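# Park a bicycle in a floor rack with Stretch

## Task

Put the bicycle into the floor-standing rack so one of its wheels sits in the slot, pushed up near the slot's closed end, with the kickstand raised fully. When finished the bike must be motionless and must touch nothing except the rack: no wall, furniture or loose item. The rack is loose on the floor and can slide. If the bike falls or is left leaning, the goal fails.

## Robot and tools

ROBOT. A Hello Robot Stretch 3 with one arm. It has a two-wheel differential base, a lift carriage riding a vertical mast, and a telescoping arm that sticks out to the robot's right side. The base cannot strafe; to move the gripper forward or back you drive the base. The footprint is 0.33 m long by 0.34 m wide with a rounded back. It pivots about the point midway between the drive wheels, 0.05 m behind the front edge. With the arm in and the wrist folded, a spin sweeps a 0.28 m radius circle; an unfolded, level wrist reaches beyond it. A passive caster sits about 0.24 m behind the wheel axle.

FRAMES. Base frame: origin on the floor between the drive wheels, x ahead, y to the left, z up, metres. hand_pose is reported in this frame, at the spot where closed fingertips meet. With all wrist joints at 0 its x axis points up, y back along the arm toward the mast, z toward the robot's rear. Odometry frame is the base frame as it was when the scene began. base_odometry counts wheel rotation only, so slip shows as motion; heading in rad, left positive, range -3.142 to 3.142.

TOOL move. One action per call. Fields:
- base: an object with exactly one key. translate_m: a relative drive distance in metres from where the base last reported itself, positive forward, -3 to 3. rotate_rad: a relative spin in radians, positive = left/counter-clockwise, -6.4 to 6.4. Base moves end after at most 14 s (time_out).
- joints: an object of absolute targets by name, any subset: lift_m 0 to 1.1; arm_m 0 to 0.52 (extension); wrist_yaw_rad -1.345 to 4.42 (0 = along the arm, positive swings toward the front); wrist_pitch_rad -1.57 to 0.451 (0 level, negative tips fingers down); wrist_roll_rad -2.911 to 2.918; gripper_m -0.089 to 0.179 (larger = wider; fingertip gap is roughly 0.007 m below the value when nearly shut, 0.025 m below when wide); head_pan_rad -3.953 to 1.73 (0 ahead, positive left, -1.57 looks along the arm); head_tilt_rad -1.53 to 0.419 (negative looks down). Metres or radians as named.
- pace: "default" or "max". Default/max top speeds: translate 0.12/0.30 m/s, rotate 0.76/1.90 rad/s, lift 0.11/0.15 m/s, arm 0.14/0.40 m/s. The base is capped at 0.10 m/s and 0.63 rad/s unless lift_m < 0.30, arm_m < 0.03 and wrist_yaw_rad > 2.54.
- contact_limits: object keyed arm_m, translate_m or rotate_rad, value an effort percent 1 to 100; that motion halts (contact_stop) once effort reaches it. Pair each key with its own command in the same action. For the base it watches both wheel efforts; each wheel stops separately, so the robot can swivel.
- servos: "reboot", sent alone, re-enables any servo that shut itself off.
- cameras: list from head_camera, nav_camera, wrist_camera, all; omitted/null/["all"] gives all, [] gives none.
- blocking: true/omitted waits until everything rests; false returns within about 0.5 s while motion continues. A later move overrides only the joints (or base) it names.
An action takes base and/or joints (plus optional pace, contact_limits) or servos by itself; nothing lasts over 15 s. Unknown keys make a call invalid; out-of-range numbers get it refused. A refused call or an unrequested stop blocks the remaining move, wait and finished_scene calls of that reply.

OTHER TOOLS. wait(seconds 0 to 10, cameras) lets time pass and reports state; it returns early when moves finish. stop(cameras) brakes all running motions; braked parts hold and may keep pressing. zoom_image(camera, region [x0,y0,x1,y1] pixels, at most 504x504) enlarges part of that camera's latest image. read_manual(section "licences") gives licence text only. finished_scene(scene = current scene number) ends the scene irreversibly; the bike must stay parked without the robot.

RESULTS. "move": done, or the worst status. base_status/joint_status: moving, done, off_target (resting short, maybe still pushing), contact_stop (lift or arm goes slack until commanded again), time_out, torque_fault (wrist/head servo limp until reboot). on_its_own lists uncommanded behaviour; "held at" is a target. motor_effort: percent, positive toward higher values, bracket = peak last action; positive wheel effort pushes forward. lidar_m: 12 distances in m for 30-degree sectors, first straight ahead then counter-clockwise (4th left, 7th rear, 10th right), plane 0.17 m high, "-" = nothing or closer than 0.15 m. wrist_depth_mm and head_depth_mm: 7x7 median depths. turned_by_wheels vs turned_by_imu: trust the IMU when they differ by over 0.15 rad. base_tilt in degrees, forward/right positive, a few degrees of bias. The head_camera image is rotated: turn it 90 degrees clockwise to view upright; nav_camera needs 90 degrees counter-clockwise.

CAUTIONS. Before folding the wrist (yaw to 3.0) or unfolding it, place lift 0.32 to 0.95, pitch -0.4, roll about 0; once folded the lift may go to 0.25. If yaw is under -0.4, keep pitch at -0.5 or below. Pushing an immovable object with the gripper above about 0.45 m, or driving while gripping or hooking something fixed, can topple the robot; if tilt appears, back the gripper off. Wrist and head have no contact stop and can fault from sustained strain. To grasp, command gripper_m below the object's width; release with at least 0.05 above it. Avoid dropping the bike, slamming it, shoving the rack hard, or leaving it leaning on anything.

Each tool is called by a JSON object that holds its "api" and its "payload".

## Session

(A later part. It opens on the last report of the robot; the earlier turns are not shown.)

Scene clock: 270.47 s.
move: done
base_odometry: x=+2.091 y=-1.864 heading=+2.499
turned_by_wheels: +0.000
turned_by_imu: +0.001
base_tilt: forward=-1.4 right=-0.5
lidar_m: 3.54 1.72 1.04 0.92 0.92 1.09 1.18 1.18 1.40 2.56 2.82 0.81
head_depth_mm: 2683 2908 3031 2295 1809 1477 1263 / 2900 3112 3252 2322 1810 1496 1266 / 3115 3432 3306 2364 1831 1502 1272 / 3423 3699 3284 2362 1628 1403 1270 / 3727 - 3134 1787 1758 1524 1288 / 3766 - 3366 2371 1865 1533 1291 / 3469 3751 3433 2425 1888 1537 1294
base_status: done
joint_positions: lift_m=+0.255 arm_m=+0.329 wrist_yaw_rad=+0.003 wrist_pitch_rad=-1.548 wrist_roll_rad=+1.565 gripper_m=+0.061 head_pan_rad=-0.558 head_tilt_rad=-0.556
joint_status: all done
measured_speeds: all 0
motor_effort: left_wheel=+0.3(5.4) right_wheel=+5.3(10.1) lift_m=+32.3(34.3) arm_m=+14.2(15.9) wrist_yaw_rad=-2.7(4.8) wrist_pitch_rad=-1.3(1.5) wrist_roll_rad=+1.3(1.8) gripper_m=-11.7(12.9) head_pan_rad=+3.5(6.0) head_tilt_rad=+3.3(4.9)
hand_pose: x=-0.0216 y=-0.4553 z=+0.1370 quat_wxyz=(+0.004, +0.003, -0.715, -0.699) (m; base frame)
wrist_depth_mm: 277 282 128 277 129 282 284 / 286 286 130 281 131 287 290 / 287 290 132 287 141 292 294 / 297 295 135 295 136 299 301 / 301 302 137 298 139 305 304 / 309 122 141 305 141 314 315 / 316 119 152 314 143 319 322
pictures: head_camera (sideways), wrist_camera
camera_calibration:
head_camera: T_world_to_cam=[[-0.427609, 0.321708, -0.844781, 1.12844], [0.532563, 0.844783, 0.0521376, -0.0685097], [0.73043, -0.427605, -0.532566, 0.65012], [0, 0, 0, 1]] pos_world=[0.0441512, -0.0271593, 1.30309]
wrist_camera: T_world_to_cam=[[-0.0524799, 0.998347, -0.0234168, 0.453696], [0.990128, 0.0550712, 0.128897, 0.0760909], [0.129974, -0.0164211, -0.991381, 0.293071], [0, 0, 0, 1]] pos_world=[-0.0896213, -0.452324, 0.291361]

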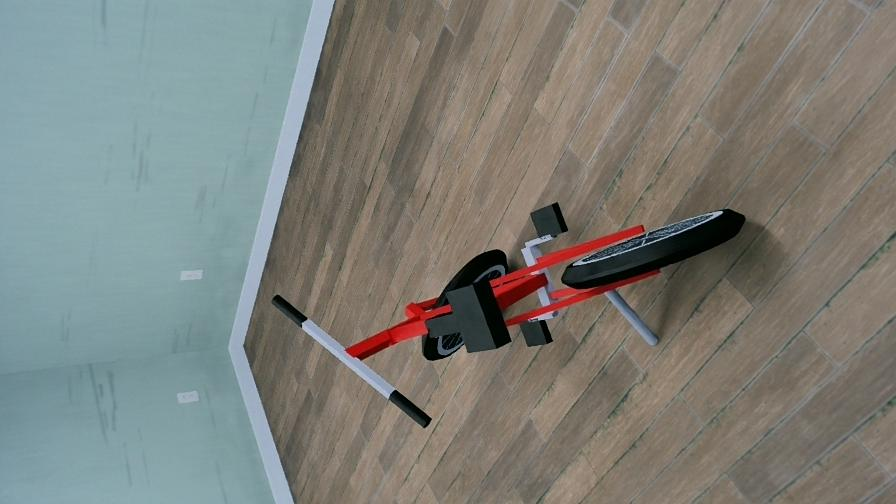

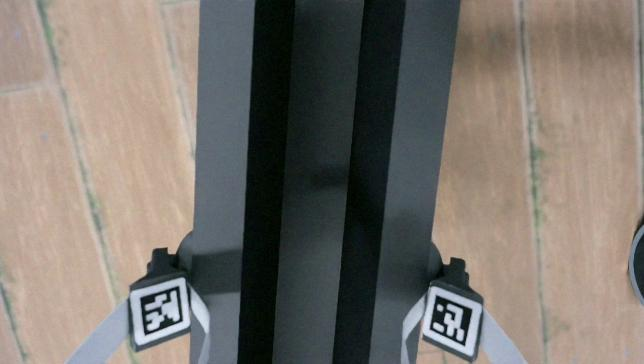

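{"api": "move", "payload": {"base": {"translate_m": 0.3}, "joints": {"arm_m": 0.23}, "cameras": []}}

{"api": "move", "payload": {"base": {"rotate_rad": -0.22}, "joints": {"head_pan_rad": -0.95, "head_tilt_rad": -0.75}, "cameras": ["wrist_camera", "head_camera", "nav_camera"]}}

Scene clock: 288.33 s.
move: done
base_odometry: x=+1.850 y=-1.684 heading=+2.499
turned_by_wheels: +0.000
turned_by_imu: +0.001
base_tilt: forward=-1.4 right=-0.5
lidar_m: 3.24 1.84 1.11 0.98 0.99 1.17 1.47 1.47 1.75 2.76 0.59 0.67
head_depth_mm: 2594 2850 3032 2265 1813 1482 1261 / 2817 3096 3171 2356 1810 1492 1216 / 3049 3321 3295 2363 1684 1214 1263 / 3323 3590 3285 2182 1516 1516 1276 / 3564 3955 3354 2308 1857 1516 1292 / 3454 3699 3389 2416 1862 1515 1279 / 3196 3425 3448 2422 1877 1539 1292
base_status: done
joint_positions: lift_m=+0.255 arm_m=+0.230 wrist_yaw_rad=+0.002 wrist_pitch_rad=-1.547 wrist_roll_rad=+1.566 gripper_m=+0.061 head_pan_rad=-0.558 head_tilt_rad=-0.556
joint_status: all done
measured_speeds: all 0
motor_effort: left_wheel=+1.3(6.1) right_wheel=+4.0(9.5) lift_m=+30.4(31.8) arm_m=-10.8(22.5) wrist_yaw_rad=-1.7(3.7) wrist_pitch_rad=-1.7(3.0) wrist_roll_rad=+1.0(1.8) gripper_m=-12.1(13.0) head_pan_rad=+3.8(4.7) head_tilt_rad=+3.1(3.7)
hand_pose: x=-0.0216 y=-0.3567 z=+0.1370 quat_wxyz=(+0.003, +0.002, -0.715, -0.699) (m; base frame)
wrist_depth_mm: 278 280 128 278 129 286 243 / 282 285 129 285 130 287 232 / 291 287 133 286 141 292 228 / 298 300 135 292 137 295 227 / 302 305 138 301 139 302 224 / 310 122 141 305 141 308 224 / 316 118 150 310 143 317 220
pictures: none
No camera images: "cameras" was empty.

Scene clock: 289.70 s.
move: done
base_odometry: x=+1.850 y=-1.684 heading=+2.279
turned_by_wheels: -0.220
turned_by_imu: -0.214
base_tilt: forward=-1.3 right=-0.5
lidar_m: 1.53 2.83 1.29 1.00 0.99 1.05 1.49 1.47 1.57 2.30 2.76 0.59
head_depth_mm: 2418 2607 2277 1837 1548 1335 819 / 2433 2678 2290 1844 1544 1328 1165 / 2463 2715 2309 1841 1541 1337 1094 / 2497 2773 2298 1860 1556 1335 1159 / 2504 2785 2321 1869 1581 1322 1177 / 2564 2881 2362 1894 1578 1296 1186 / 2562 2922 2374 1915 1369 1360 1193
base_status: done
joint_positions: lift_m=+0.255 arm_m=+0.230 wrist_yaw_rad=+0.002 wrist_pitch_rad=-1.547 wrist_roll_rad=+1.562 gripper_m=+0.061 head_pan_rad=-0.942 head_tilt_rad=-0.740
joint_status: all done
measured_speeds: all 0
motor_effort: left_wheel=+5.6(10.8) right_wheel=-8.4(13.3) lift_m=+29.8(31.0) arm_m=-6.4(11.4) wrist_yaw_rad=-3.1(3.6) wrist_pitch_rad=-1.5(1.8) wrist_roll_rad=+2.3(2.8) gripper_m=-12.1(13.1) head_pan_rad=-3.2(6.8) head_tilt_rad=-4.0(5.7)
hand_pose: x=-0.0216 y=-0.3567 z=+0.1370 quat_wxyz=(+0.004, +0.003, -0.715, -0.699) (m; base frame)
wrist_depth_mm: 283 281 128 276 128 281 243 / 282 282 131 282 131 287 231 / 292 290 133 285 135 295 227 / 297 297 135 293 136 300 227 / 302 302 139 299 139 306 225 / 308 122 142 304 141 309 223 / 316 119 152 313 143 315 221
pictures: head_camera (sideways), nav_camera (sideways), wrist_camera
camera_calibration:
head_camera: T_world_to_cam=[[-0.361729, 0.575962, -0.73309, 0.982444], [0.815562, 0.576463, 0.0504828, -0.0680694], [0.451675, -0.579619, -0.678256, 0.841347], [0, 0, 0, 1]] pos_world=[0.0308771, -0.0389495, 1.2943]
nav_camera: T_world_to_cam=[[0.40231, -0.54591, 0.734934, -0.915201], [-0.782011, -0.622327, -0.0341843, 0.101827], [0.476031, -0.560974, -0.677276, 0.834613], [0, 0, 0, 1]] pos_world=[0.0505239, 0.0319484, 1.24136]
wrist_camera: T_world_to_cam=[[-0.0537683, 0.998241, -0.0249644, 0.355387], [0.990062, 0.0565479, 0.128762, 0.0711865], [0.129947, -0.017793, -0.991361, 0.294167], [0, 0, 0, 1]] pos_world=[-0.0895966, -0.353553, 0.291331]

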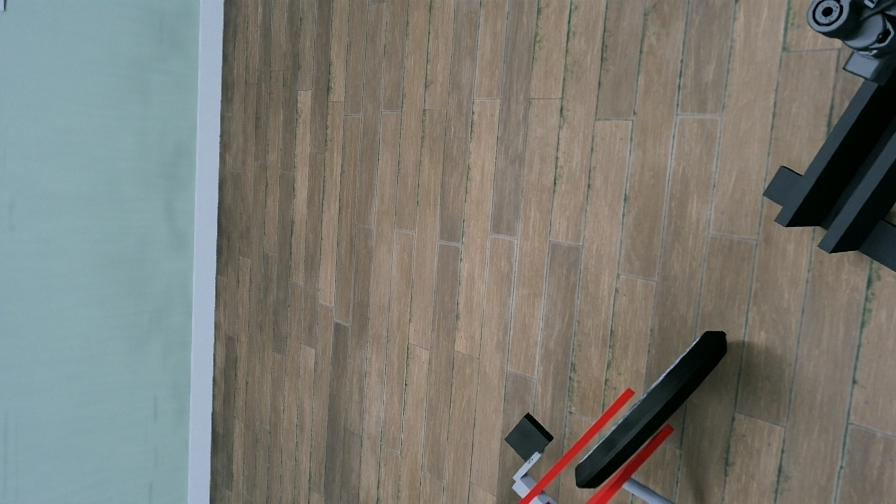

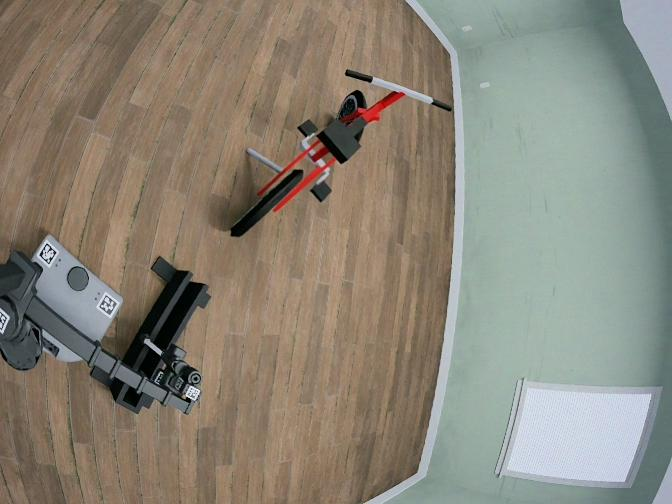

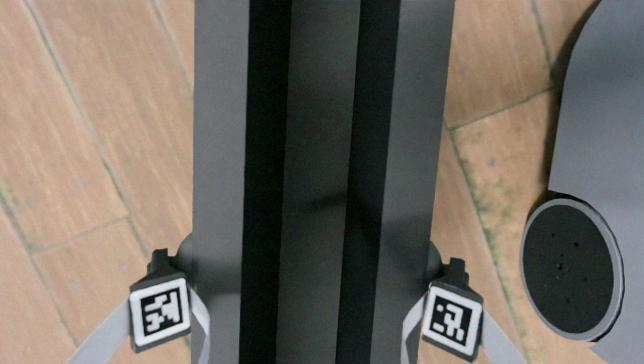

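{"api": "move", "payload": {"base": {"rotate_rad": -0.1}, "cameras": []}}

{"api": "move", "payload": {"base": {"translate_m": 0.13}, "joints": {"head_pan_rad": -0.95, "head_tilt_rad": -0.95}, "cameras": ["head_camera", "nav_camera"]}}

{"api": "zoom_image", "payload": {"camera": "head_camera", "region": [450, 100, 896, 504]}}

Scene clock: 302.47 s.
move: done
base_odometry: x=+1.850 y=-1.684 heading=+2.180
turned_by_wheels: -0.100
turned_by_imu: -0.097
base_tilt: forward=-1.3 right=-0.5
lidar_m: 1.04 3.23 1.41 1.03 0.99 1.02 1.38 1.47 1.52 2.06 2.76 0.59
head_depth_mm: 2440 2682 2280 1830 1537 1329 817 / 2422 2704 2276 1850 1546 1329 1171 / 2447 2727 2309 1866 1545 1338 1092 / 2489 2716 2294 1856 1555 1354 1152 / 2476 2742 2332 1874 1566 1340 1171 / 2509 2738 2386 1881 1575 1298 1183 / 2509 2784 2367 1896 1547 1285 1189
base_status: done
joint_positions: lift_m=+0.255 arm_m=+0.230 wrist_yaw_rad=+0.002 wrist_pitch_rad=-1.547 wrist_roll_rad=+1.562 gripper_m=+0.061 head_pan_rad=-0.942 head_tilt_rad=-0.740
joint_status: not commanded
measured_speeds: all 0
motor_effort: left_wheel=+6.6(10.8) right_wheel=-8.3(13.9) lift_m=+28.1(29.5) arm_m=+15.9(15.9) wrist_yaw_rad=-2.3(3.2) wrist_pitch_rad=-1.5(1.8) wrist_roll_rad=+2.4(2.6) gripper_m=-12.2(12.5) head_pan_rad=-3.5(4.0) head_tilt_rad=-4.7(5.0)
hand_pose: x=-0.0216 y=-0.3567 z=+0.1370 quat_wxyz=(+0.004, +0.003, -0.715, -0.699) (m; base frame)
wrist_depth_mm: 280 281 128 276 128 283 243 / 285 285 130 279 131 289 232 / 292 291 132 287 135 294 230 / 295 294 135 293 137 298 227 / 301 303 138 299 140 308 225 / 312 122 141 306 141 312 224 / 317 118 151 314 143 316 220
pictures: none
No camera images: "cameras" was empty.

Scene clock: 304.90 s.
move: done
base_odometry: x=+1.776 y=-1.578 heading=+2.179
turned_by_wheels: +0.000
turned_by_imu: +0.000
base_tilt: forward=-1.4 right=-0.5
lidar_m: 0.98 3.12 1.51 1.09 1.06 1.08 1.48 1.58 1.64 2.23 2.69 0.49
head_depth_mm: 2436 2074 1768 1552 1369 821 712 / 2461 2103 1790 1546 1373 1150 1104 / 2454 2103 1785 1553 1373 1181 1121 / 2451 2119 1807 1561 1383 1206 1126 / 2504 2134 1795 1574 1381 1242 1119 / 2524 2117 1820 1575 1327 1246 1136 / 2494 2154 1826 1515 1343 1252 1131
base_status: done
joint_positions: lift_m=+0.255 arm_m=+0.230 wrist_yaw_rad=+0.004 wrist_pitch_rad=-1.547 wrist_roll_rad=+1.565 gripper_m=+0.061 head_pan_rad=-0.942 head_tilt_rad=-0.938
joint_status: all done
measured_speeds: all 0
motor_effort: left_wheel=+1.9(9.7) right_wheel=+3.8(8.7) lift_m=+27.7(29.5) arm_m=+15.5(16.5) wrist_yaw_rad=-1.7(4.4) wrist_pitch_rad=-1.5(1.8) wrist_roll_rad=+1.3(2.6) gripper_m=-11.8(13.3) head_pan_rad=-3.7(5.8) head_tilt_rad=-5.3(6.3)
hand_pose: x=-0.0216 y=-0.3566 z=+0.1370 quat_wxyz=(+0.004, +0.003, -0.715, -0.699) (m; base frame)
wrist_depth_mm: 280 282 128 275 128 285 242 / 284 282 130 282 131 285 230 / 291 292 134 288 141 295 228 / 296 298 136 294 136 300 227 / 305 303 138 300 139 306 226 / 309 122 142 303 141 309 222 / 314 118 151 310 143 318 220
pictures: head_camera (sideways), nav_camera (sideways)
camera_calibration:
head_camera: T_world_to_cam=[[-0.438533, 0.681806, -0.585516, 0.790618], [0.821359, 0.568488, 0.0468071, -0.0633067], [0.364773, -0.460393, -0.809308, 1.0123], [0, 0, 0, 1]] pos_world=[0.0294497, -0.0370034, 1.28515]
nav_camera: T_world_to_cam=[[0.479339, -0.652063, 0.587408, -0.723438], [-0.786585, -0.616052, -0.0419885, 0.112006], [0.389253, -0.44192, -0.808201, 1.0054], [0, 0, 0, 1]] pos_world=[0.0435183, 0.0415807, 1.24222]

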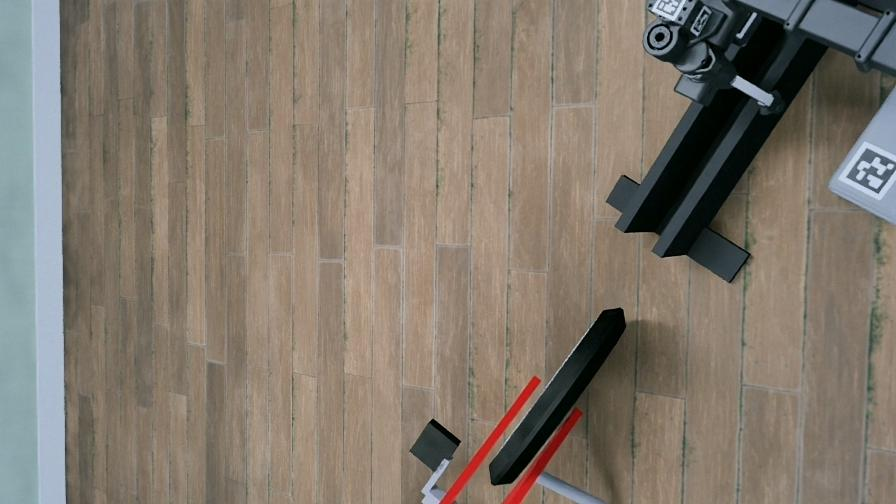

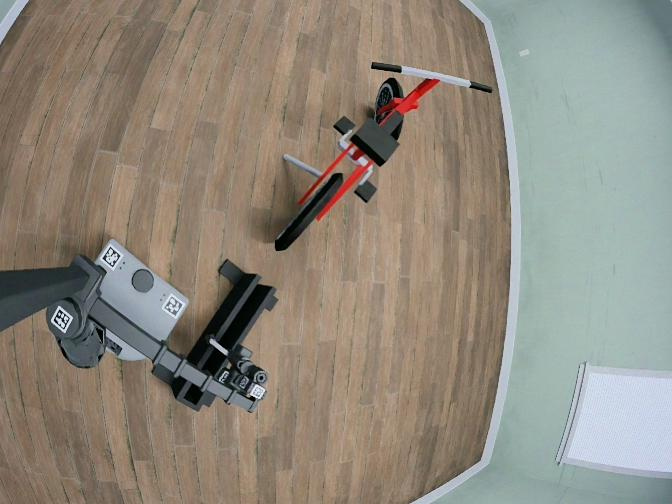

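Scaled by 1.130 from the camera's 896x504 image, which has a finer 1280x720 frame.

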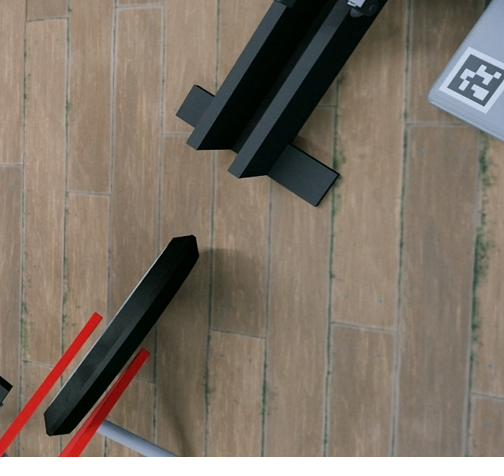

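{"api": "move", "payload": {"base": {"rotate_rad": -0.03}, "cameras": []}}

{"api": "move", "payload": {"base": {"translate_m": 0.11}, "joints": {"head_pan_rad": -1.2, "head_tilt_rad": -1.0}, "cameras": ["head_camera", "nav_camera"]}}

{"api": "zoom_image", "payload": {"camera": "head_camera", "region": [400, 100, 800, 504]}}

Scene clock: 314.10 s.
move: done
base_odometry: x=+1.776 y=-1.578 heading=+2.150
turned_by_wheels: -0.030
turned_by_imu: -0.029
base_tilt: forward=-1.3 right=-0.5
lidar_m: 0.93 3.15 1.55 1.11 1.05 1.08 1.44 1.58 1.63 2.16 2.70 0.49
head_depth_mm: 2443 2069 1768 1548 1362 822 710 / 2442 2070 1778 1542 1371 1154 1102 / 2468 2110 1796 1552 1372 1176 1121 / 2470 2108 1787 1560 1375 1199 1123 / 2495 2131 1800 1561 1390 1244 1125 / 2484 2126 1811 1579 1336 1241 1124 / 2490 2123 1808 1552 1338 1257 1136
base_status: done
joint_positions: lift_m=+0.255 arm_m=+0.230 wrist_yaw_rad=+0.003 wrist_pitch_rad=-1.547 wrist_roll_rad=+1.565 gripper_m=+0.061 head_pan_rad=-0.942 head_tilt_rad=-0.938
joint_status: not commanded
measured_speeds: all 0
motor_effort: left_wheel=+5.1(8.5) right_wheel=-6.7(11.6) lift_m=+27.3(27.3) arm_m=+12.9(13.9) wrist_yaw_rad=-2.6(3.3) wrist_pitch_rad=-1.5(1.8) wrist_roll_rad=+1.6(1.8) gripper_m=-12.3(12.9) head_pan_rad=-3.0(3.7) head_tilt_rad=-5.2(6.0)
hand_pose: x=-0.0216 y=-0.3566 z=+0.1370 quat_wxyz=(+0.003, +0.003, -0.715, -0.699) (m; base frame)
wrist_depth_mm: 279 279 128 275 128 283 245 / 286 283 130 282 131 285 231 / 293 292 133 289 136 293 229 / 296 300 135 292 136 298 226 / 301 302 138 298 139 306 226 / 314 122 142 305 141 310 221 / 311 118 150 311 143 319 221
pictures: none
No camera images: "cameras" was empty.

Scene clock: 316.33 s.
move: done
base_odometry: x=+1.716 y=-1.486 heading=+2.150
turned_by_wheels: +0.000
turned_by_imu: +0.000
base_tilt: forward=-1.3 right=-0.5
lidar_m: 0.87 3.03 1.64 1.17 1.11 1.14 1.51 1.67 1.72 2.29 0.41 0.41
head_depth_mm: 2280 1932 1678 1496 1339 1076 1094 / 2305 1958 1696 1498 878 1085 714 / 2319 1959 1694 1505 1343 1189 973 / 2325 1964 1716 1505 1352 1191 1106 / 2344 1974 1722 1518 1369 1210 1115 / 2342 1987 1723 1510 1366 1223 1119 / 2304 2007 1735 1523 1306 1231 1120
base_status: done
joint_positions: lift_m=+0.255 arm_m=+0.230 wrist_yaw_rad=+0.003 wrist_pitch_rad=-1.547 wrist_roll_rad=+1.565 gripper_m=+0.061 head_pan_rad=-1.192 head_tilt_rad=-0.987
joint_status: all done
measured_speeds: all 0
motor_effort: left_wheel=+0.9(7.2) right_wheel=+3.9(8.4) lift_m=+26.5(27.4) arm_m=+12.7(14.3) wrist_yaw_rad=-2.9(4.0) wrist_pitch_rad=-1.4(1.9) wrist_roll_rad=+1.3(1.8) gripper_m=-11.9(12.7) head_pan_rad=-3.6(6.9) head_tilt_rad=-5.8(7.2)
hand_pose: x=-0.0216 y=-0.3566 z=+0.1370 quat_wxyz=(+0.004, +0.003, -0.715, -0.699) (m; base frame)
wrist_depth_mm: 279 281 128 278 129 284 242 / 282 283 130 283 131 286 232 / 289 288 133 285 141 298 229 / 297 299 135 291 137 302 226 / 303 302 138 300 139 309 226 / 311 122 142 307 141 310 220 / 310 119 150 312 143 320 219
pictures: head_camera (sideways), nav_camera (sideways)
camera_calibration:
head_camera: T_world_to_cam=[[-0.266542, 0.795025, -0.544877, 0.736624], [0.937312, 0.345497, 0.0455979, -0.0624369], [0.224504, -0.498565, -0.837276, 1.04951], [0, 0, 0, 1]] pos_world=[0.0192437, -0.0408115, 1.28295]
nav_camera: T_world_to_cam=[[0.313473, -0.776388, 0.546769, -0.669481], [-0.915325, -0.400339, -0.0436919, 0.115006], [0.252815, -0.486775, -0.836143, 1.04256], [0, 0, 0, 1]] pos_world=[0.0515581, 0.0337543, 1.2428]

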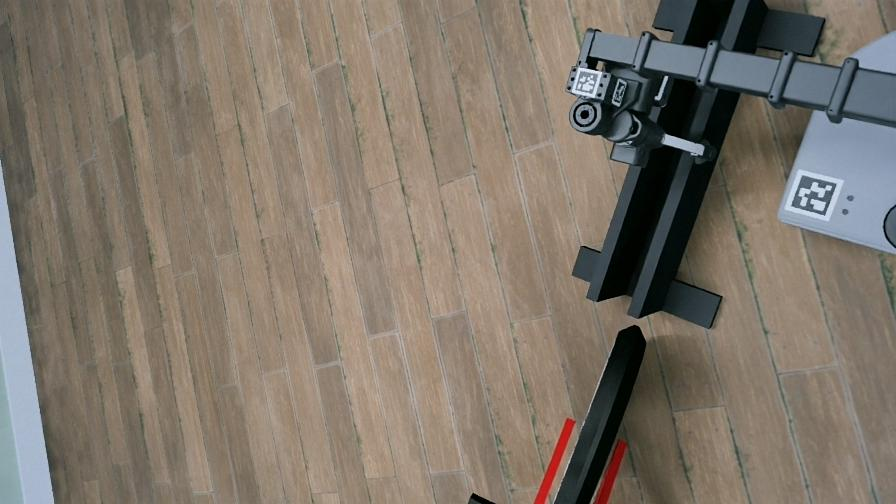

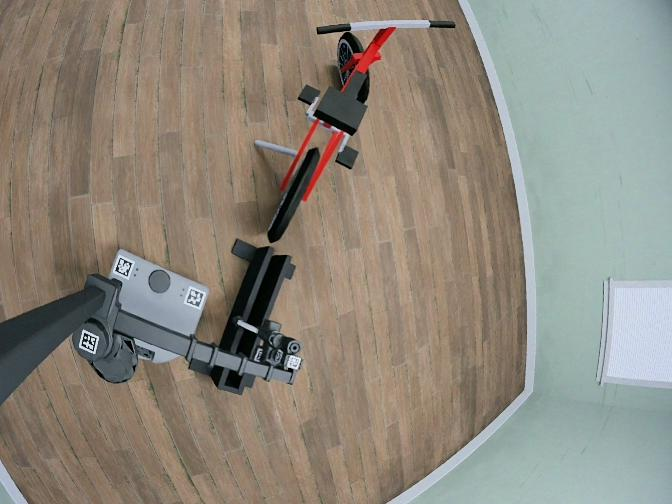

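Scaled by 1.248 from the camera's 896x504 image, which has a finer 1280x720 frame.

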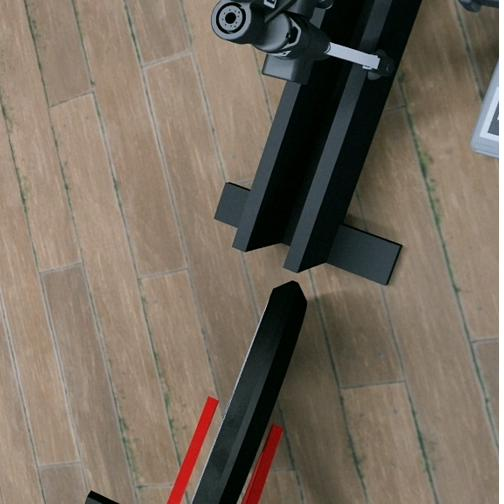

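{"api": "move", "payload": {"joints": {"gripper_m": 0.179}, "cameras": []}}

{"api": "move", "payload": {"joints": {"lift_m": 0.36}, "cameras": ["wrist_camera"]}}

{"api": "move", "payload": {"joints": {"lift_m": 0.69, "arm_m": 0.0, "head_pan_rad": -1.2, "head_tilt_rad": -0.8}, "cameras": ["head_camera"]}}

Scene clock: 333.00 s.
move: done
base_odometry: x=+1.716 y=-1.486 heading=+2.150
turned_by_wheels: +0.000
turned_by_imu: +0.000
base_tilt: forward=-1.3 right=-0.5
lidar_m: 0.88 3.04 1.64 1.16 1.11 1.14 1.52 1.68 1.72 2.29 0.41 0.41
head_depth_mm: 2310 1937 1687 1496 1339 1072 1096 / 2306 1960 1696 1494 879 1075 711 / 2314 1965 1705 1503 1345 1175 976 / 2338 1953 1704 1504 1344 1189 1105 / 2328 1981 1718 1512 1360 1212 1116 / 2357 1969 1730 1506 1361 1225 1114 / 2327 1999 1735 1525 1304 1238 1123
base_status: not commanded
joint_positions: lift_m=+0.255 arm_m=+0.230 wrist_yaw_rad=+0.002 wrist_pitch_rad=-1.547 wrist_roll_rad=+1.565 gripper_m=+0.179 head_pan_rad=-1.192 head_tilt_rad=-0.987
joint_status: all done
measured_speeds: all 0
motor_effort: left_wheel=+1.5(1.9) right_wheel=+2.1(4.1) lift_m=+24.3(25.7) arm_m=+13.4(13.9) wrist_yaw_rad=-1.7(4.0) wrist_pitch_rad=-1.5(1.8) wrist_roll_rad=+1.5(1.8) gripper_m=+0.2(82.5) head_pan_rad=-3.4(3.8) head_tilt_rad=-6.0(6.2)
hand_pose: x=-0.0216 y=-0.3566 z=+0.1370 quat_wxyz=(+0.003, +0.003, -0.715, -0.699) (m; base frame)
wrist_depth_mm: 279 282 127 276 129 280 243 / 283 285 130 280 130 286 231 / 288 290 133 286 141 296 229 / 293 295 135 295 137 300 227 / 302 301 138 296 139 303 224 / 128 309 143 306 146 140 209 / 117 318 145 313 145 120 112
pictures: none
No camera images: "cameras" was empty.

Scene clock: 334.80 s.
move: done
base_odometry: x=+1.716 y=-1.486 heading=+2.150
turned_by_wheels: +0.000
turned_by_imu: +0.000
base_tilt: forward=-1.3 right=-0.5
lidar_m: 0.88 3.04 1.65 1.17 1.11 1.14 1.51 1.68 1.72 2.29 0.41 0.41
head_depth_mm: 2283 1938 1684 1500 746 683 1066 / 2287 1951 1703 1494 787 1145 948 / 2315 1950 1716 1502 1352 1174 975 / 2324 1978 1704 1508 1351 1190 1105 / 2339 1995 1715 1512 1352 1212 1120 / 2343 1979 1725 1511 1358 1225 1126 / 2347 1987 1745 1517 1304 1227 1121
base_status: not commanded
joint_positions: lift_m=+0.360 arm_m=+0.230 wrist_yaw_rad=+0.002 wrist_pitch_rad=-1.547 wrist_roll_rad=+1.565 gripper_m=+0.179 head_pan_rad=-1.192 head_tilt_rad=-0.987
joint_status: all done
measured_speeds: all 0
motor_effort: left_wheel=+1.7(1.8) right_wheel=+1.7(2.1) lift_m=+33.6(37.0) arm_m=+13.0(13.8) wrist_yaw_rad=-1.6(3.2) wrist_pitch_rad=-1.3(1.7) wrist_roll_rad=+1.3(1.7) gripper_m=+0.0(1.5) head_pan_rad=-3.3(4.0) head_tilt_rad=-5.7(6.3)
hand_pose: x=-0.0216 y=-0.3566 z=+0.2420 quat_wxyz=(+0.003, +0.003, -0.715, -0.699) (m; base frame)
wrist_depth_mm: 379 382 385 373 389 380 242 / 385 393 386 385 386 348 238 / 390 397 400 391 398 339 244 / 403 409 400 398 409 337 246 / 411 408 410 404 414 333 249 / 128 416 418 382 424 139 254 / 118 429 427 420 437 120 112
pictures: wrist_camera
camera_calibration:
wrist_camera: T_world_to_cam=[[-0.0512937, 0.998382, -0.0245543, 0.357924], [0.990192, 0.0540417, 0.128841, 0.0567517], [0.12996, -0.0177047, -0.991361, 0.398297], [0, 0, 0, 1]] pos_world=[-0.0895983, -0.35336, 0.396333]

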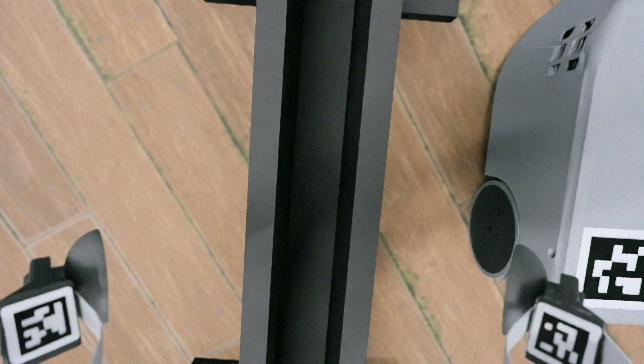

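Scene clock: 338.63 s.
move: done
base_odometry: x=+1.716 y=-1.486 heading=+2.150
turned_by_wheels: +0.000
turned_by_imu: +0.000
base_tilt: forward=-1.3 right=-0.5
lidar_m: 0.87 3.05 1.63 1.16 1.11 1.14 1.52 1.68 1.72 2.28 0.41 0.41
head_depth_mm: 2659 2555 2065 1709 1468 1287 339 / 2559 2624 2091 1727 1480 1290 369 / 2513 2631 2101 1735 1496 1301 1076 / 2474 2643 2097 1746 1494 1307 1110 / 2404 2600 2137 1768 1494 1310 1130 / 2355 2583 2130 1754 1499 1316 1145 / 2310 2550 2169 1769 1513 1249 1163
base_status: not commanded
joint_positions: lift_m=+0.690 arm_m=+0.000 wrist_yaw_rad=+0.002 wrist_pitch_rad=-1.548 wrist_roll_rad=+1.566 gripper_m=+0.179 head_pan_rad=-1.192 head_tilt_rad=-0.803
joint_status: all done
measured_speeds: all 0
motor_effort: left_wheel=+1.6(1.9) right_wheel=+0.9(1.6) lift_m=+33.9(39.2) arm_m=-14.8(21.7) wrist_yaw_rad=-0.8(3.0) wrist_pitch_rad=-1.5(1.8) wrist_roll_rad=+1.2(1.8) gripper_m=+0.6(1.2) head_pan_rad=-3.4(4.8) head_tilt_rad=+2.1(4.4)
hand_pose: x=-0.0216 y=-0.1265 z=+0.5720 quat_wxyz=(+0.003, +0.002, -0.715, -0.699) (m; base frame)
wrist_depth_mm: 717 704 674 703 693 712 710 / 723 709 679 566 565 727 708 / 731 740 726 575 572 571 744 / 742 733 741 588 575 590 313 / 754 777 752 772 748 765 754 / 132 790 784 771 788 137 786 / 118 797 794 793 802 120 112
pictures: head_camera (sideways)
camera_calibration:
head_camera: T_world_to_cam=[[-0.22448, 0.689376, -0.688745, 0.923817], [0.934074, 0.353631, 0.0495159, -0.0675293], [0.277697, -0.632224, -0.72331, 0.901007], [0, 0, 0, 1]] pos_world=[0.0202489, -0.0433384, 1.29133]

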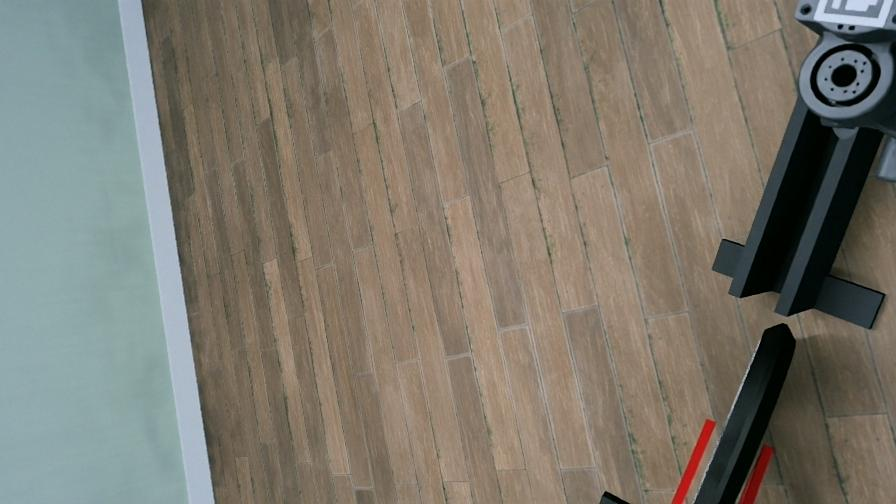

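{"api": "move", "payload": {"base": {"rotate_rad": 0.4}, "cameras": []}}

{"api": "move", "payload": {"base": {"translate_m": 0.4}, "cameras": []}}

{"api": "move", "payload": {"base": {"rotate_rad": -0.39}, "joints": {"head_pan_rad": -1.2, "head_tilt_rad": -0.75}, "cameras": ["head_camera"]}}

Scene clock: 344.63 s.
move: done
base_odometry: x=+1.716 y=-1.486 heading=+2.550
turned_by_wheels: +0.400
turned_by_imu: +0.393
base_tilt: forward=-1.3 right=-0.5
lidar_m: 3.04 1.92 1.22 1.11 1.11 1.36 1.67 1.69 2.06 2.63 0.41 0.82
head_depth_mm: 2324 2502 2072 1720 1473 1286 338 / 2352 2532 2081 1733 1484 1287 368 / 2418 2577 2084 1745 1490 1301 1114 / 2421 2631 2122 1755 1497 1280 1150 / 2461 2672 2111 1744 1474 1236 1153 / 2487 2676 2122 1776 1313 1284 1161 / 2545 2706 2167 1778 952 1314 1166
base_status: done
joint_positions: lift_m=+0.690 arm_m=+0.000 wrist_yaw_rad=+0.002 wrist_pitch_rad=-1.548 wrist_roll_rad=+1.566 gripper_m=+0.179 head_pan_rad=-1.192 head_tilt_rad=-0.803
joint_status: not commanded
measured_speeds: all 0
motor_effort: left_wheel=-4.2(8.1) right_wheel=+4.4(7.3) lift_m=+32.6(34.4) arm_m=-13.5(15.2) wrist_yaw_rad=-1.1(2.6) wrist_pitch_rad=-1.6(1.8) wrist_roll_rad=+1.3(1.6) gripper_m=+0.4(1.5) head_pan_rad=-3.2(3.8) head_tilt_rad=+1.2(2.1)
hand_pose: x=-0.0216 y=-0.1265 z=+0.5720 quat_wxyz=(+0.003, +0.002, -0.715, -0.699) (m; base frame)
wrist_depth_mm: 710 705 542 708 699 708 690 / 704 723 634 553 564 707 721 / 740 732 736 569 573 565 757 / 763 731 747 587 573 593 314 / 743 725 757 774 779 771 762 / 132 765 781 800 782 136 785 / 116 796 795 810 813 120 112
pictures: none
No camera images: "cameras" was empty.

Scene clock: 349.73 s.
move: done
base_odometry: x=+1.384 y=-1.262 heading=+2.549
turned_by_wheels: +0.000
turned_by_imu: +0.002
base_tilt: forward=-1.3 right=-0.5
lidar_m: 2.67 1.99 1.29 1.17 1.18 1.45 2.07 2.08 0.44 0.43 0.58 0.97
head_depth_mm: 2236 2469 2061 1733 1470 1285 338 / 2314 2485 2085 1732 1481 1011 368 / 2322 2537 2083 1738 862 1128 1159 / 2356 2584 2093 1754 1169 1289 1157 / 2427 2610 2119 1758 1433 1281 1157 / 2445 2636 2070 1240 1414 1314 1165 / 2498 2644 2145 1780 1504 1314 1161
base_status: done
joint_positions: lift_m=+0.690 arm_m=+0.000 wrist_yaw_rad=+0.002 wrist_pitch_rad=-1.548 wrist_roll_rad=+1.566 gripper_m=+0.179 head_pan_rad=-1.192 head_tilt_rad=-0.803
joint_status: not commanded
measured_speeds: all 0
motor_effort: left_wheel=-1.4(5.4) right_wheel=+3.6(8.0) lift_m=+29.1(33.4) arm_m=-14.6(16.1) wrist_yaw_rad=-1.2(2.8) wrist_pitch_rad=-1.2(1.7) wrist_roll_rad=+1.3(1.6) gripper_m=+0.7(1.2) head_pan_rad=-3.3(4.2) head_tilt_rad=+1.7(2.4)
hand_pose: x=-0.0216 y=-0.1265 z=+0.5720 quat_wxyz=(+0.003, +0.002, -0.715, -0.699) (m; base frame)
wrist_depth_mm: 704 486 718 719 687 700 693 / 374 557 717 558 577 706 716 / 374 728 746 586 576 569 724 / 403 732 761 585 574 586 311 / 449 771 764 773 756 756 757 / 127 778 793 757 786 137 791 / 118 804 810 783 798 120 113
pictures: none
No camera images: "cameras" was empty.

Scene clock: 351.43 s.
move: done
base_odometry: x=+1.384 y=-1.262 heading=+2.160
turned_by_wheels: -0.390
turned_by_imu: -0.383
base_tilt: forward=-1.4 right=-0.4
lidar_m: 2.79 2.67 1.71 1.23 1.18 1.21 1.62 2.06 2.13 0.43 0.43 0.57
head_depth_mm: 2479 2753 2227 1798 1519 1317 1037 / 2431 2658 2247 1814 1528 1328 989 / 2388 2685 2240 1820 1535 1333 1150 / 2352 2624 2286 1833 1548 1084 1176 / 2288 2600 2277 1831 1553 825 1156 / 2272 2521 2322 1862 1561 1135 1178 / 2200 2474 2320 1881 1579 1344 1183
base_status: done
joint_positions: lift_m=+0.690 arm_m=+0.000 wrist_yaw_rad=+0.002 wrist_pitch_rad=-1.548 wrist_roll_rad=+1.566 gripper_m=+0.179 head_pan_rad=-1.192 head_tilt_rad=-0.754
joint_status: all done
measured_speeds: all 0
motor_effort: left_wheel=+3.4(8.6) right_wheel=-4.8(7.5) lift_m=+27.9(29.8) arm_m=-13.8(16.0) wrist_yaw_rad=-1.7(2.6) wrist_pitch_rad=-1.4(1.7) wrist_roll_rad=+1.3(1.5) gripper_m=+0.8(1.4) head_pan_rad=-3.8(5.5) head_tilt_rad=+2.1(2.6)
hand_pose: x=-0.0216 y=-0.1265 z=+0.5720 quat_wxyz=(+0.003, +0.002, -0.715, -0.699) (m; base frame)
wrist_depth_mm: 695 643 715 711 699 707 707 / 735 644 726 565 559 729 715 / 719 720 730 568 572 585 741 / 423 676 736 587 592 590 310 / 386 722 792 783 769 779 777 / 128 768 785 781 802 137 792 / 117 805 816 799 784 119 112
pictures: head_camera (sideways)
camera_calibration:
head_camera: T_world_to_cam=[[-0.211578, 0.656963, -0.723626, 0.969194], [0.933162, 0.35592, 0.0502883, -0.0685325], [0.29059, -0.664621, -0.688358, 0.855469], [0, 0, 0, 1]] pos_world=[0.0204206, -0.04377, 1.29365]

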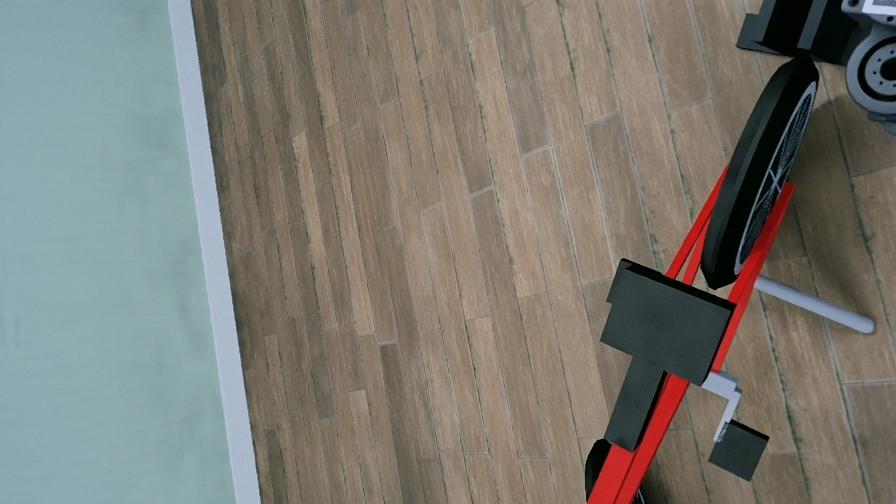

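{"api": "move", "payload": {"base": {"translate_m": 0.5}, "joints": {"head_pan_rad": -1.57, "head_tilt_rad": -0.9}, "cameras": ["head_camera", "wrist_camera"]}}

Scene clock: 364.00 s.
move: done
base_odometry: x=+1.106 y=-0.847 heading=+2.159
turned_by_wheels: +0.000
turned_by_imu: -0.035
base_tilt: forward=-1.4 right=-0.5
lidar_m: 2.38 2.25 2.14 1.51 1.44 1.46 1.92 0.66 0.46 0.34 0.35 0.55
head_depth_mm: 2712 2273 1869 1602 979 355 325 / 2814 2245 1879 1603 817 357 376 / 2730 2257 1883 1609 1158 375 387 / 2600 2281 1898 1617 1419 1065 971 / 2479 2308 1924 1621 1425 1217 1133 / 2324 2310 1907 1635 838 1223 1140 / 2191 2300 1935 1611 1429 1227 1141
base_status: done
joint_positions: lift_m=+0.690 arm_m=+0.000 wrist_yaw_rad=-0.014 wrist_pitch_rad=-1.556 wrist_roll_rad=+1.611 gripper_m=+0.179 head_pan_rad=-1.562 head_tilt_rad=-0.888
joint_status: all done
measured_speeds: all 0
on_its_own: wrist_yaw_rad is at rest, and its effort (+11.9) is outside its rest range (-9 to +9)
motor_effort: left_wheel=+0.1(9.2) right_wheel=+11.3(15.8) lift_m=+21.8(26.8) arm_m=+7.0(14.3) wrist_yaw_rad=+11.9(15.0) wrist_pitch_rad=+0.2(1.7) wrist_roll_rad=-13.8(16.9) gripper_m=+3.2(4.8) head_pan_rad=-3.5(8.0) head_tilt_rad=-4.9(6.2)
hand_pose: x=-0.0212 y=-0.1242 z=+0.5721 quat_wxyz=(-0.019, -0.020, -0.712, -0.702) (m; base frame)
wrist_depth_mm: 405 691 691 687 704 723 709 / 488 712 729 550 569 726 729 / 711 711 725 571 581 575 742 / 507 731 735 587 581 754 759 / 724 584 766 773 765 762 792 / - 160 767 790 767 137 787 / 114 798 786 785 807 119 112
pictures: head_camera (sideways), wrist_camera
camera_calibration:
head_camera: T_world_to_cam=[[0.0394457, 0.779767, -0.624825, 0.838917], [0.998778, -0.0121387, 0.0479048, -0.0658212], [0.02977, -0.625952, -0.779294, 0.97532], [0, 0, 0, 1]] pos_world=[0.00361376, -0.0444564, 1.28739]
wrist_camera: T_world_to_cam=[[0.0118123, 0.999807, -0.0156994, 0.13052], [0.991476, -0.00967366, 0.129931, -0.00720045], [0.129754, -0.0171004, -0.991399, 0.729785], [0, 0, 0, 1]] pos_world=[-0.0890949, -0.118085, 0.726492]

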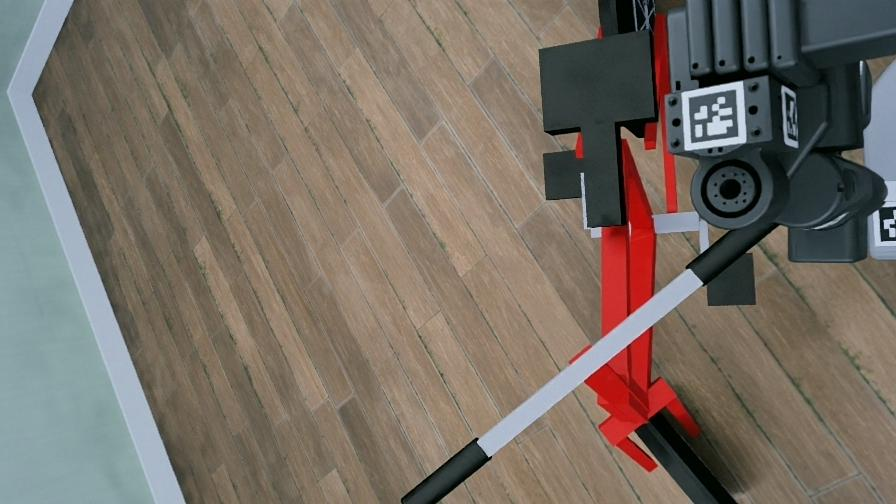

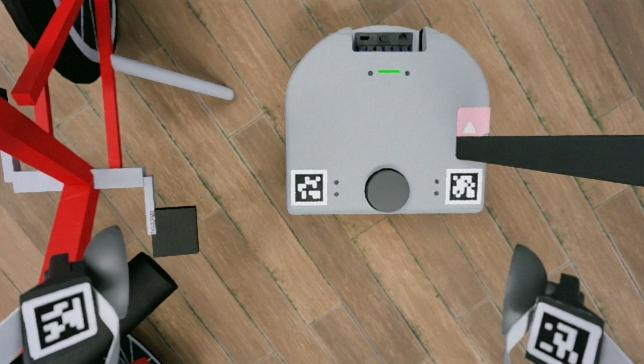

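{"api": "move", "payload": {"base": {"translate_m": -0.13}, "cameras": []}}

{"api": "move", "payload": {"joints": {"lift_m": 0.8, "gripper_m": -0.03, "wrist_roll_rad": 0.0}, "cameras": []}}

{"api": "move", "payload": {"joints": {"wrist_pitch_rad": 0.0}, "cameras": ["head_camera", "wrist_camera"]}}

Scene clock: 378.50 s.
move: done
base_odometry: x=+1.178 y=-0.955 heading=+2.159
turned_by_wheels: +0.000
turned_by_imu: +0.000
base_tilt: forward=-1.3 right=-0.5
lidar_m: 2.49 2.36 2.03 1.44 1.36 1.39 1.82 2.37 0.45 0.41 0.38 0.60
head_depth_mm: 2631 2244 1862 1600 1398 355 325 / 2825 2229 1874 1610 1412 357 377 / 2760 2232 1879 1619 819 375 388 / 2649 2304 1909 1623 910 1245 952 / 2584 2294 1898 1619 1420 1196 1132 / 2399 2299 1918 1630 1433 1212 1138 / 2257 2316 1927 1649 1426 1234 1140
base_status: done
joint_positions: lift_m=+0.690 arm_m=+0.000 wrist_yaw_rad=-0.002 wrist_pitch_rad=-1.555 wrist_roll_rad=+1.575 gripper_m=+0.179 head_pan_rad=-1.562 head_tilt_rad=-0.888
joint_status: not commanded
measured_speeds: all 0
motor_effort: left_wheel=-0.6(7.0) right_wheel=-3.3(8.9) lift_m=+18.7(20.4) arm_m=-15.1(20.4) wrist_yaw_rad=+2.5(12.1) wrist_pitch_rad=-0.1(0.4) wrist_roll_rad=-1.9(13.9) gripper_m=+0.2(4.5) head_pan_rad=-3.5(4.0) head_tilt_rad=-4.7(6.0)
hand_pose: x=-0.0215 y=-0.1247 z=+0.5721 quat_wxyz=(-0.002, -0.003, -0.712, -0.702) (m; base frame)
wrist_depth_mm: 406 700 710 716 684 718 721 / 404 733 725 555 561 715 728 / 438 731 730 560 591 575 743 / 727 756 744 584 571 601 307 / 342 775 758 773 763 773 773 / 132 784 774 797 777 137 792 / 116 795 800 793 817 120 112
pictures: none
No camera images: "cameras" was empty.

Scene clock: 381.10 s.
move: done
base_odometry: x=+1.178 y=-0.955 heading=+2.159
turned_by_wheels: +0.000
turned_by_imu: +0.000
base_tilt: forward=-1.3 right=-0.5
lidar_m: 2.50 2.36 2.04 1.44 1.36 1.39 1.81 2.37 0.45 0.41 0.38 0.60
head_depth_mm: 2646 2229 1871 1586 1424 - 1075 / 2834 2243 1884 1602 1462 289 942 / 2738 2268 1881 1605 818 294 319 / 2665 2265 1893 1615 907 1219 1098 / 2543 2284 1914 1638 1424 1205 1132 / 2414 2310 1924 1640 1426 1209 1142 / 2258 2321 1928 1655 1430 1235 1143
base_status: not commanded
joint_positions: lift_m=+0.800 arm_m=+0.000 wrist_yaw_rad=-0.002 wrist_pitch_rad=-1.555 wrist_roll_rad=+0.005 gripper_m=-0.030 head_pan_rad=-1.562 head_tilt_rad=-0.888
joint_status: all done
measured_speeds: all 0
motor_effort: left_wheel=-0.4(0.6) right_wheel=-3.2(3.6) lift_m=+34.0(36.5) arm_m=-14.0(15.9) wrist_yaw_rad=+1.0(3.8) wrist_pitch_rad=+0.1(0.5) wrist_roll_rad=-1.9(2.6) gripper_m=-9.6(83.1) head_pan_rad=-3.3(4.2) head_tilt_rad=-5.0(6.0)
hand_pose: x=-0.0216 y=-0.1249 z=+0.6821 quat_wxyz=(+0.502, +0.494, -0.505, -0.498) (m; base frame)
wrist_depth_mm: 230 816 801 781 816 820 808 / 799 271 856 802 830 832 883 / 834 840 822 847 847 847 881 / 839 848 891 697 711 862 881 / 860 856 875 700 784 881 883 / 917 879 126 130 923 924 921 / 916 921 123 126 918 931 946
pictures: none
No camera images: "cameras" was empty.

Scene clock: 382.73 s.
move: done
base_odometry: x=+1.178 y=-0.955 heading=+2.159
turned_by_wheels: +0.000
turned_by_imu: +0.000
base_tilt: forward=-1.3 right=-0.4
lidar_m: 2.50 2.35 2.03 1.44 1.36 1.39 1.82 2.38 0.45 0.41 0.38 0.60
head_depth_mm: 2648 2239 1857 1601 1420 - 1079 / 2864 2245 1889 1602 1452 289 958 / 2757 2256 1896 1523 347 295 1116 / 2692 2293 1880 1597 393 1240 1134 / 2525 2324 1907 1620 1429 1201 1134 / 2379 2299 1912 1643 1427 1215 1146 / 2277 2322 1933 1640 1425 1233 1143
base_status: not commanded
joint_positions: lift_m=+0.800 arm_m=+0.000 wrist_yaw_rad=-0.002 wrist_pitch_rad=-0.025 wrist_roll_rad=+0.005 gripper_m=-0.030 head_pan_rad=-1.562 head_tilt_rad=-0.888
joint_status: all done
measured_speeds: all 0
motor_effort: left_wheel=-0.1(0.5) right_wheel=-3.2(3.5) lift_m=+33.4(34.5) arm_m=-13.0(14.8) wrist_yaw_rad=+2.0(3.0) wrist_pitch_rad=+4.6(4.7) wrist_roll_rad=-1.9(2.2) gripper_m=-9.7(10.4) head_pan_rad=-3.6(3.9) head_tilt_rad=-5.1(5.9)
hand_pose: x=-0.0219 y=-0.4005 z=+0.9083 quat_wxyz=(+0.706, +0.008, -0.709, -0.010) (m; base frame)
wrist_depth_mm: - - - - - - - / - - - - - - - / - - - - - - - / - - - - - - - / - - - - - - - / - - 126 130 - - - / - - 123 126 - - -
pictures: head_camera (sideways), wrist_camera
camera_calibration:
head_camera: T_world_to_cam=[[0.0394547, 0.779767, -0.624825, 0.838917], [0.998778, -0.0121502, 0.0479048, -0.0658212], [0.0297628, -0.625952, -0.779294, 0.97532], [0, 0, 0, 1]] pos_world=[0.00361324, -0.0444564, 1.28739]
wrist_camera: T_world_to_cam=[[-0.999241, -0.00110658, 0.0389456, -0.0606372], [-0.038642, 0.155873, -0.987021, 1.00543], [-0.00497837, -0.987776, -0.155798, -0.092311], [0, 0, 0, 1]] pos_world=[-0.022199, -0.247969, 0.980358]

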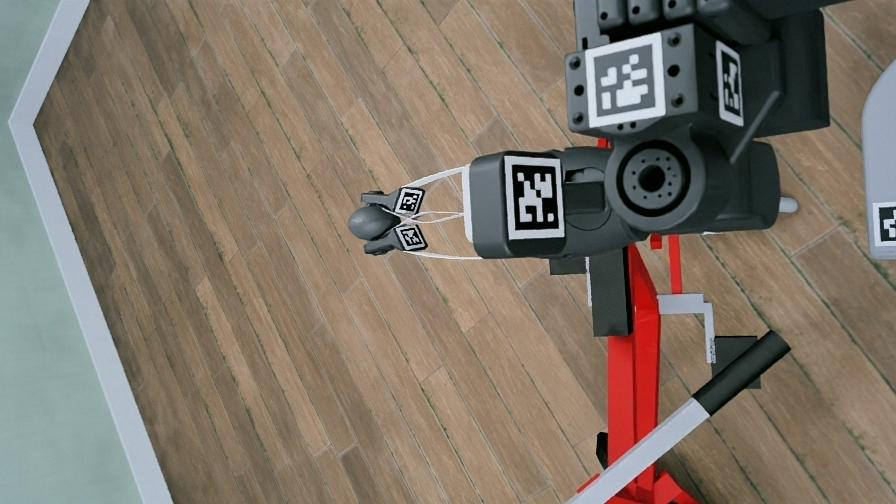

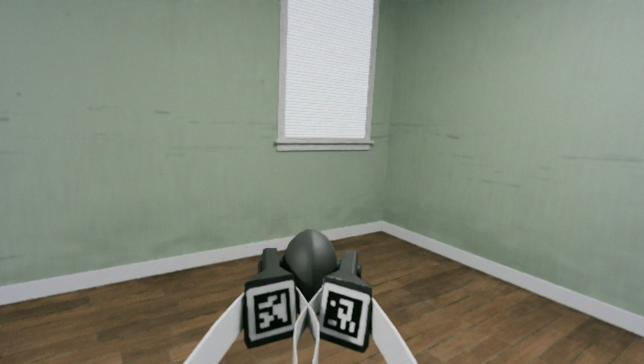

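{"api": "move", "payload": {"joints": {"lift_m": 0.505}, "cameras": ["wrist_camera"]}}

{"api": "move", "payload": {"base": {"translate_m": 0.27}, "contact_limits": {"translate_m": 45}, "joints": {"head_tilt_rad": -0.75}, "cameras": ["head_camera", "wrist_camera"]}}

Scene clock: 390.63 s.
move: done
base_odometry: x=+1.178 y=-0.955 heading=+2.159
turned_by_wheels: +0.000
turned_by_imu: +0.000
base_tilt: forward=-1.3 right=-0.5
lidar_m: 2.50 2.36 2.03 1.44 1.36 1.39 1.82 2.38 0.45 0.41 0.38 0.60
head_depth_mm: 2665 2243 1869 1602 1405 1239 1075 / 2788 2259 1887 1600 1411 1214 493 / 2759 2258 1895 1607 818 660 525 / 2664 2259 1905 1617 888 1219 1112 / 2552 2302 1907 1628 1422 1205 1134 / 2419 2294 1911 1634 1431 1209 1138 / 2239 2329 1946 1650 1430 1227 1145
base_status: not commanded
joint_positions: lift_m=+0.505 arm_m=+0.000 wrist_yaw_rad=-0.002 wrist_pitch_rad=-0.023 wrist_roll_rad=+0.005 gripper_m=-0.030 head_pan_rad=-1.562 head_tilt_rad=-0.888
joint_status: all done
measured_speeds: all 0
motor_effort: left_wheel=+0.5(0.8) right_wheel=-3.3(3.5) lift_m=+19.8(35.2) arm_m=-11.8(12.9) wrist_yaw_rad=+1.6(2.9) wrist_pitch_rad=+4.4(4.5) wrist_roll_rad=-1.8(2.2) gripper_m=-8.8(10.4) head_pan_rad=-3.1(4.0) head_tilt_rad=-5.4(6.0)
hand_pose: x=-0.0219 y=-0.4006 z=+0.6137 quat_wxyz=(+0.706, +0.008, -0.708, -0.009) (m; base frame)
wrist_depth_mm: - - - - - - - / - - - - - - - / - - - - - - - / - - - - - - - / - - - - - - - / - - 126 129 - - - / - - 123 126 223 - -
pictures: wrist_camera
camera_calibration:
wrist_camera: T_world_to_cam=[[-0.999237, -0.00117229, 0.0390491, -0.0492217], [-0.0387621, 0.154334, -0.987258, 0.714177], [-0.00486925, -0.988018, -0.154261, -0.139294], [0, 0, 0, 1]] pos_world=[-0.0221794, -0.247904, 0.685511]

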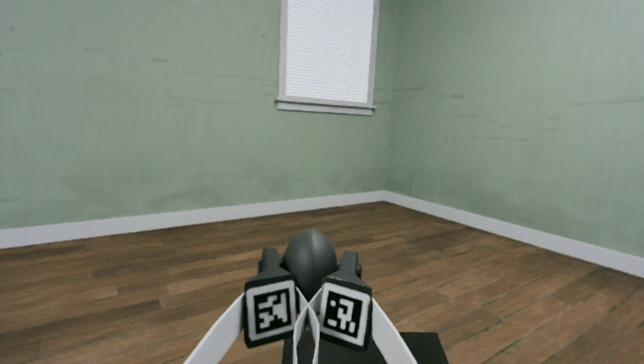

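Scene clock: 394.47 s.
move: done
base_odometry: x=+1.029 y=-0.730 heading=+2.159
turned_by_wheels: +0.000
turned_by_imu: +0.001
base_tilt: forward=-1.3 right=-0.5
lidar_m: 2.26 2.13 2.18 1.59 1.51 1.54 2.02 0.61 0.41 0.35 0.48 2.29
head_depth_mm: 2854 2886 2227 1810 1523 882 1139 / 2815 2893 2233 1817 1532 1057 1140 / 2652 2860 2282 1825 1526 1028 574 / 2446 2713 2265 1835 1508 765 600 / 2298 2558 2291 1846 1543 991 1158 / 2160 2419 2346 1839 1564 1345 1179 / 2050 2244 2355 1859 1559 1347 1179
base_status: done
joint_positions: lift_m=+0.505 arm_m=+0.000 wrist_yaw_rad=-0.019 wrist_pitch_rad=-0.025 wrist_roll_rad=+0.002 gripper_m=-0.030 head_pan_rad=-1.562 head_tilt_rad=-0.754
joint_status: all done
measured_speeds: all 0
on_its_own: wrist_yaw_rad is at rest, and its effort (+17.0) is outside its rest range (-9 to +9)
motor_effort: left_wheel=-0.1(7.4) right_wheel=+7.8(11.9) lift_m=+23.6(24.3) arm_m=-9.3(12.0) wrist_yaw_rad=+17.0(19.2) wrist_pitch_rad=+4.6(4.9) wrist_roll_rad=-0.4(2.1) gripper_m=-9.5(10.5) head_pan_rad=-3.3(4.1) head_tilt_rad=+2.1(6.0)
contact_limits: translate_m 45 (maximum 100)
hand_pose: x=-0.0264 y=-0.4005 z=+0.6131 quat_wxyz=(+0.707, +0.002, -0.707, -0.016) (m; base frame)
wrist_depth_mm: - - - - - - - / - - - - - - - / - - - 204 - - - / - - 88 - - - - / - - 89 - - - - / - - 83 129 - - - / - - 120 129 - - -
pictures: head_camera (sideways), wrist_camera
camera_calibration:
head_camera: T_world_to_cam=[[0.0403355, 0.688796, -0.723832, 0.967926], [0.998719, -0.00563366, 0.0502926, -0.068938], [0.0305635, -0.724933, -0.688141, 0.856774], [0, 0, 0, 1]] pos_world=[0.00362192, -0.0459888, 1.29366]
wrist_camera: T_world_to_cam=[[-0.998969, 0.0164434, 0.0423035, -0.0486792], [-0.0391958, 0.157386, -0.986759, 0.714292], [-0.0228836, -0.9874, -0.156579, -0.138098], [0, 0, 0, 1]] pos_world=[-0.023792, -0.247977, 0.68527]

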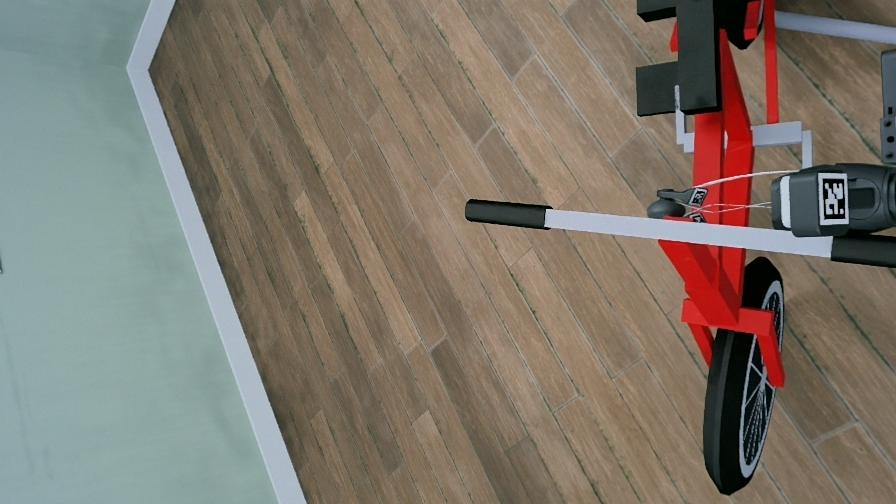

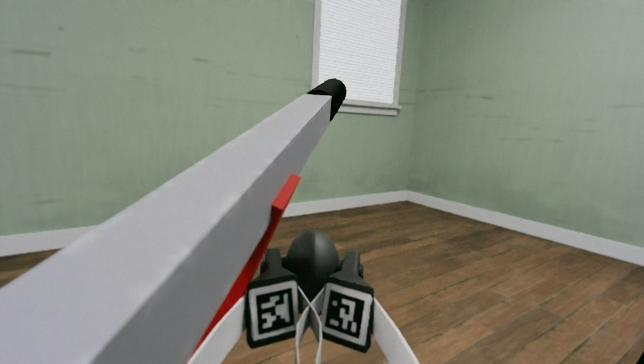

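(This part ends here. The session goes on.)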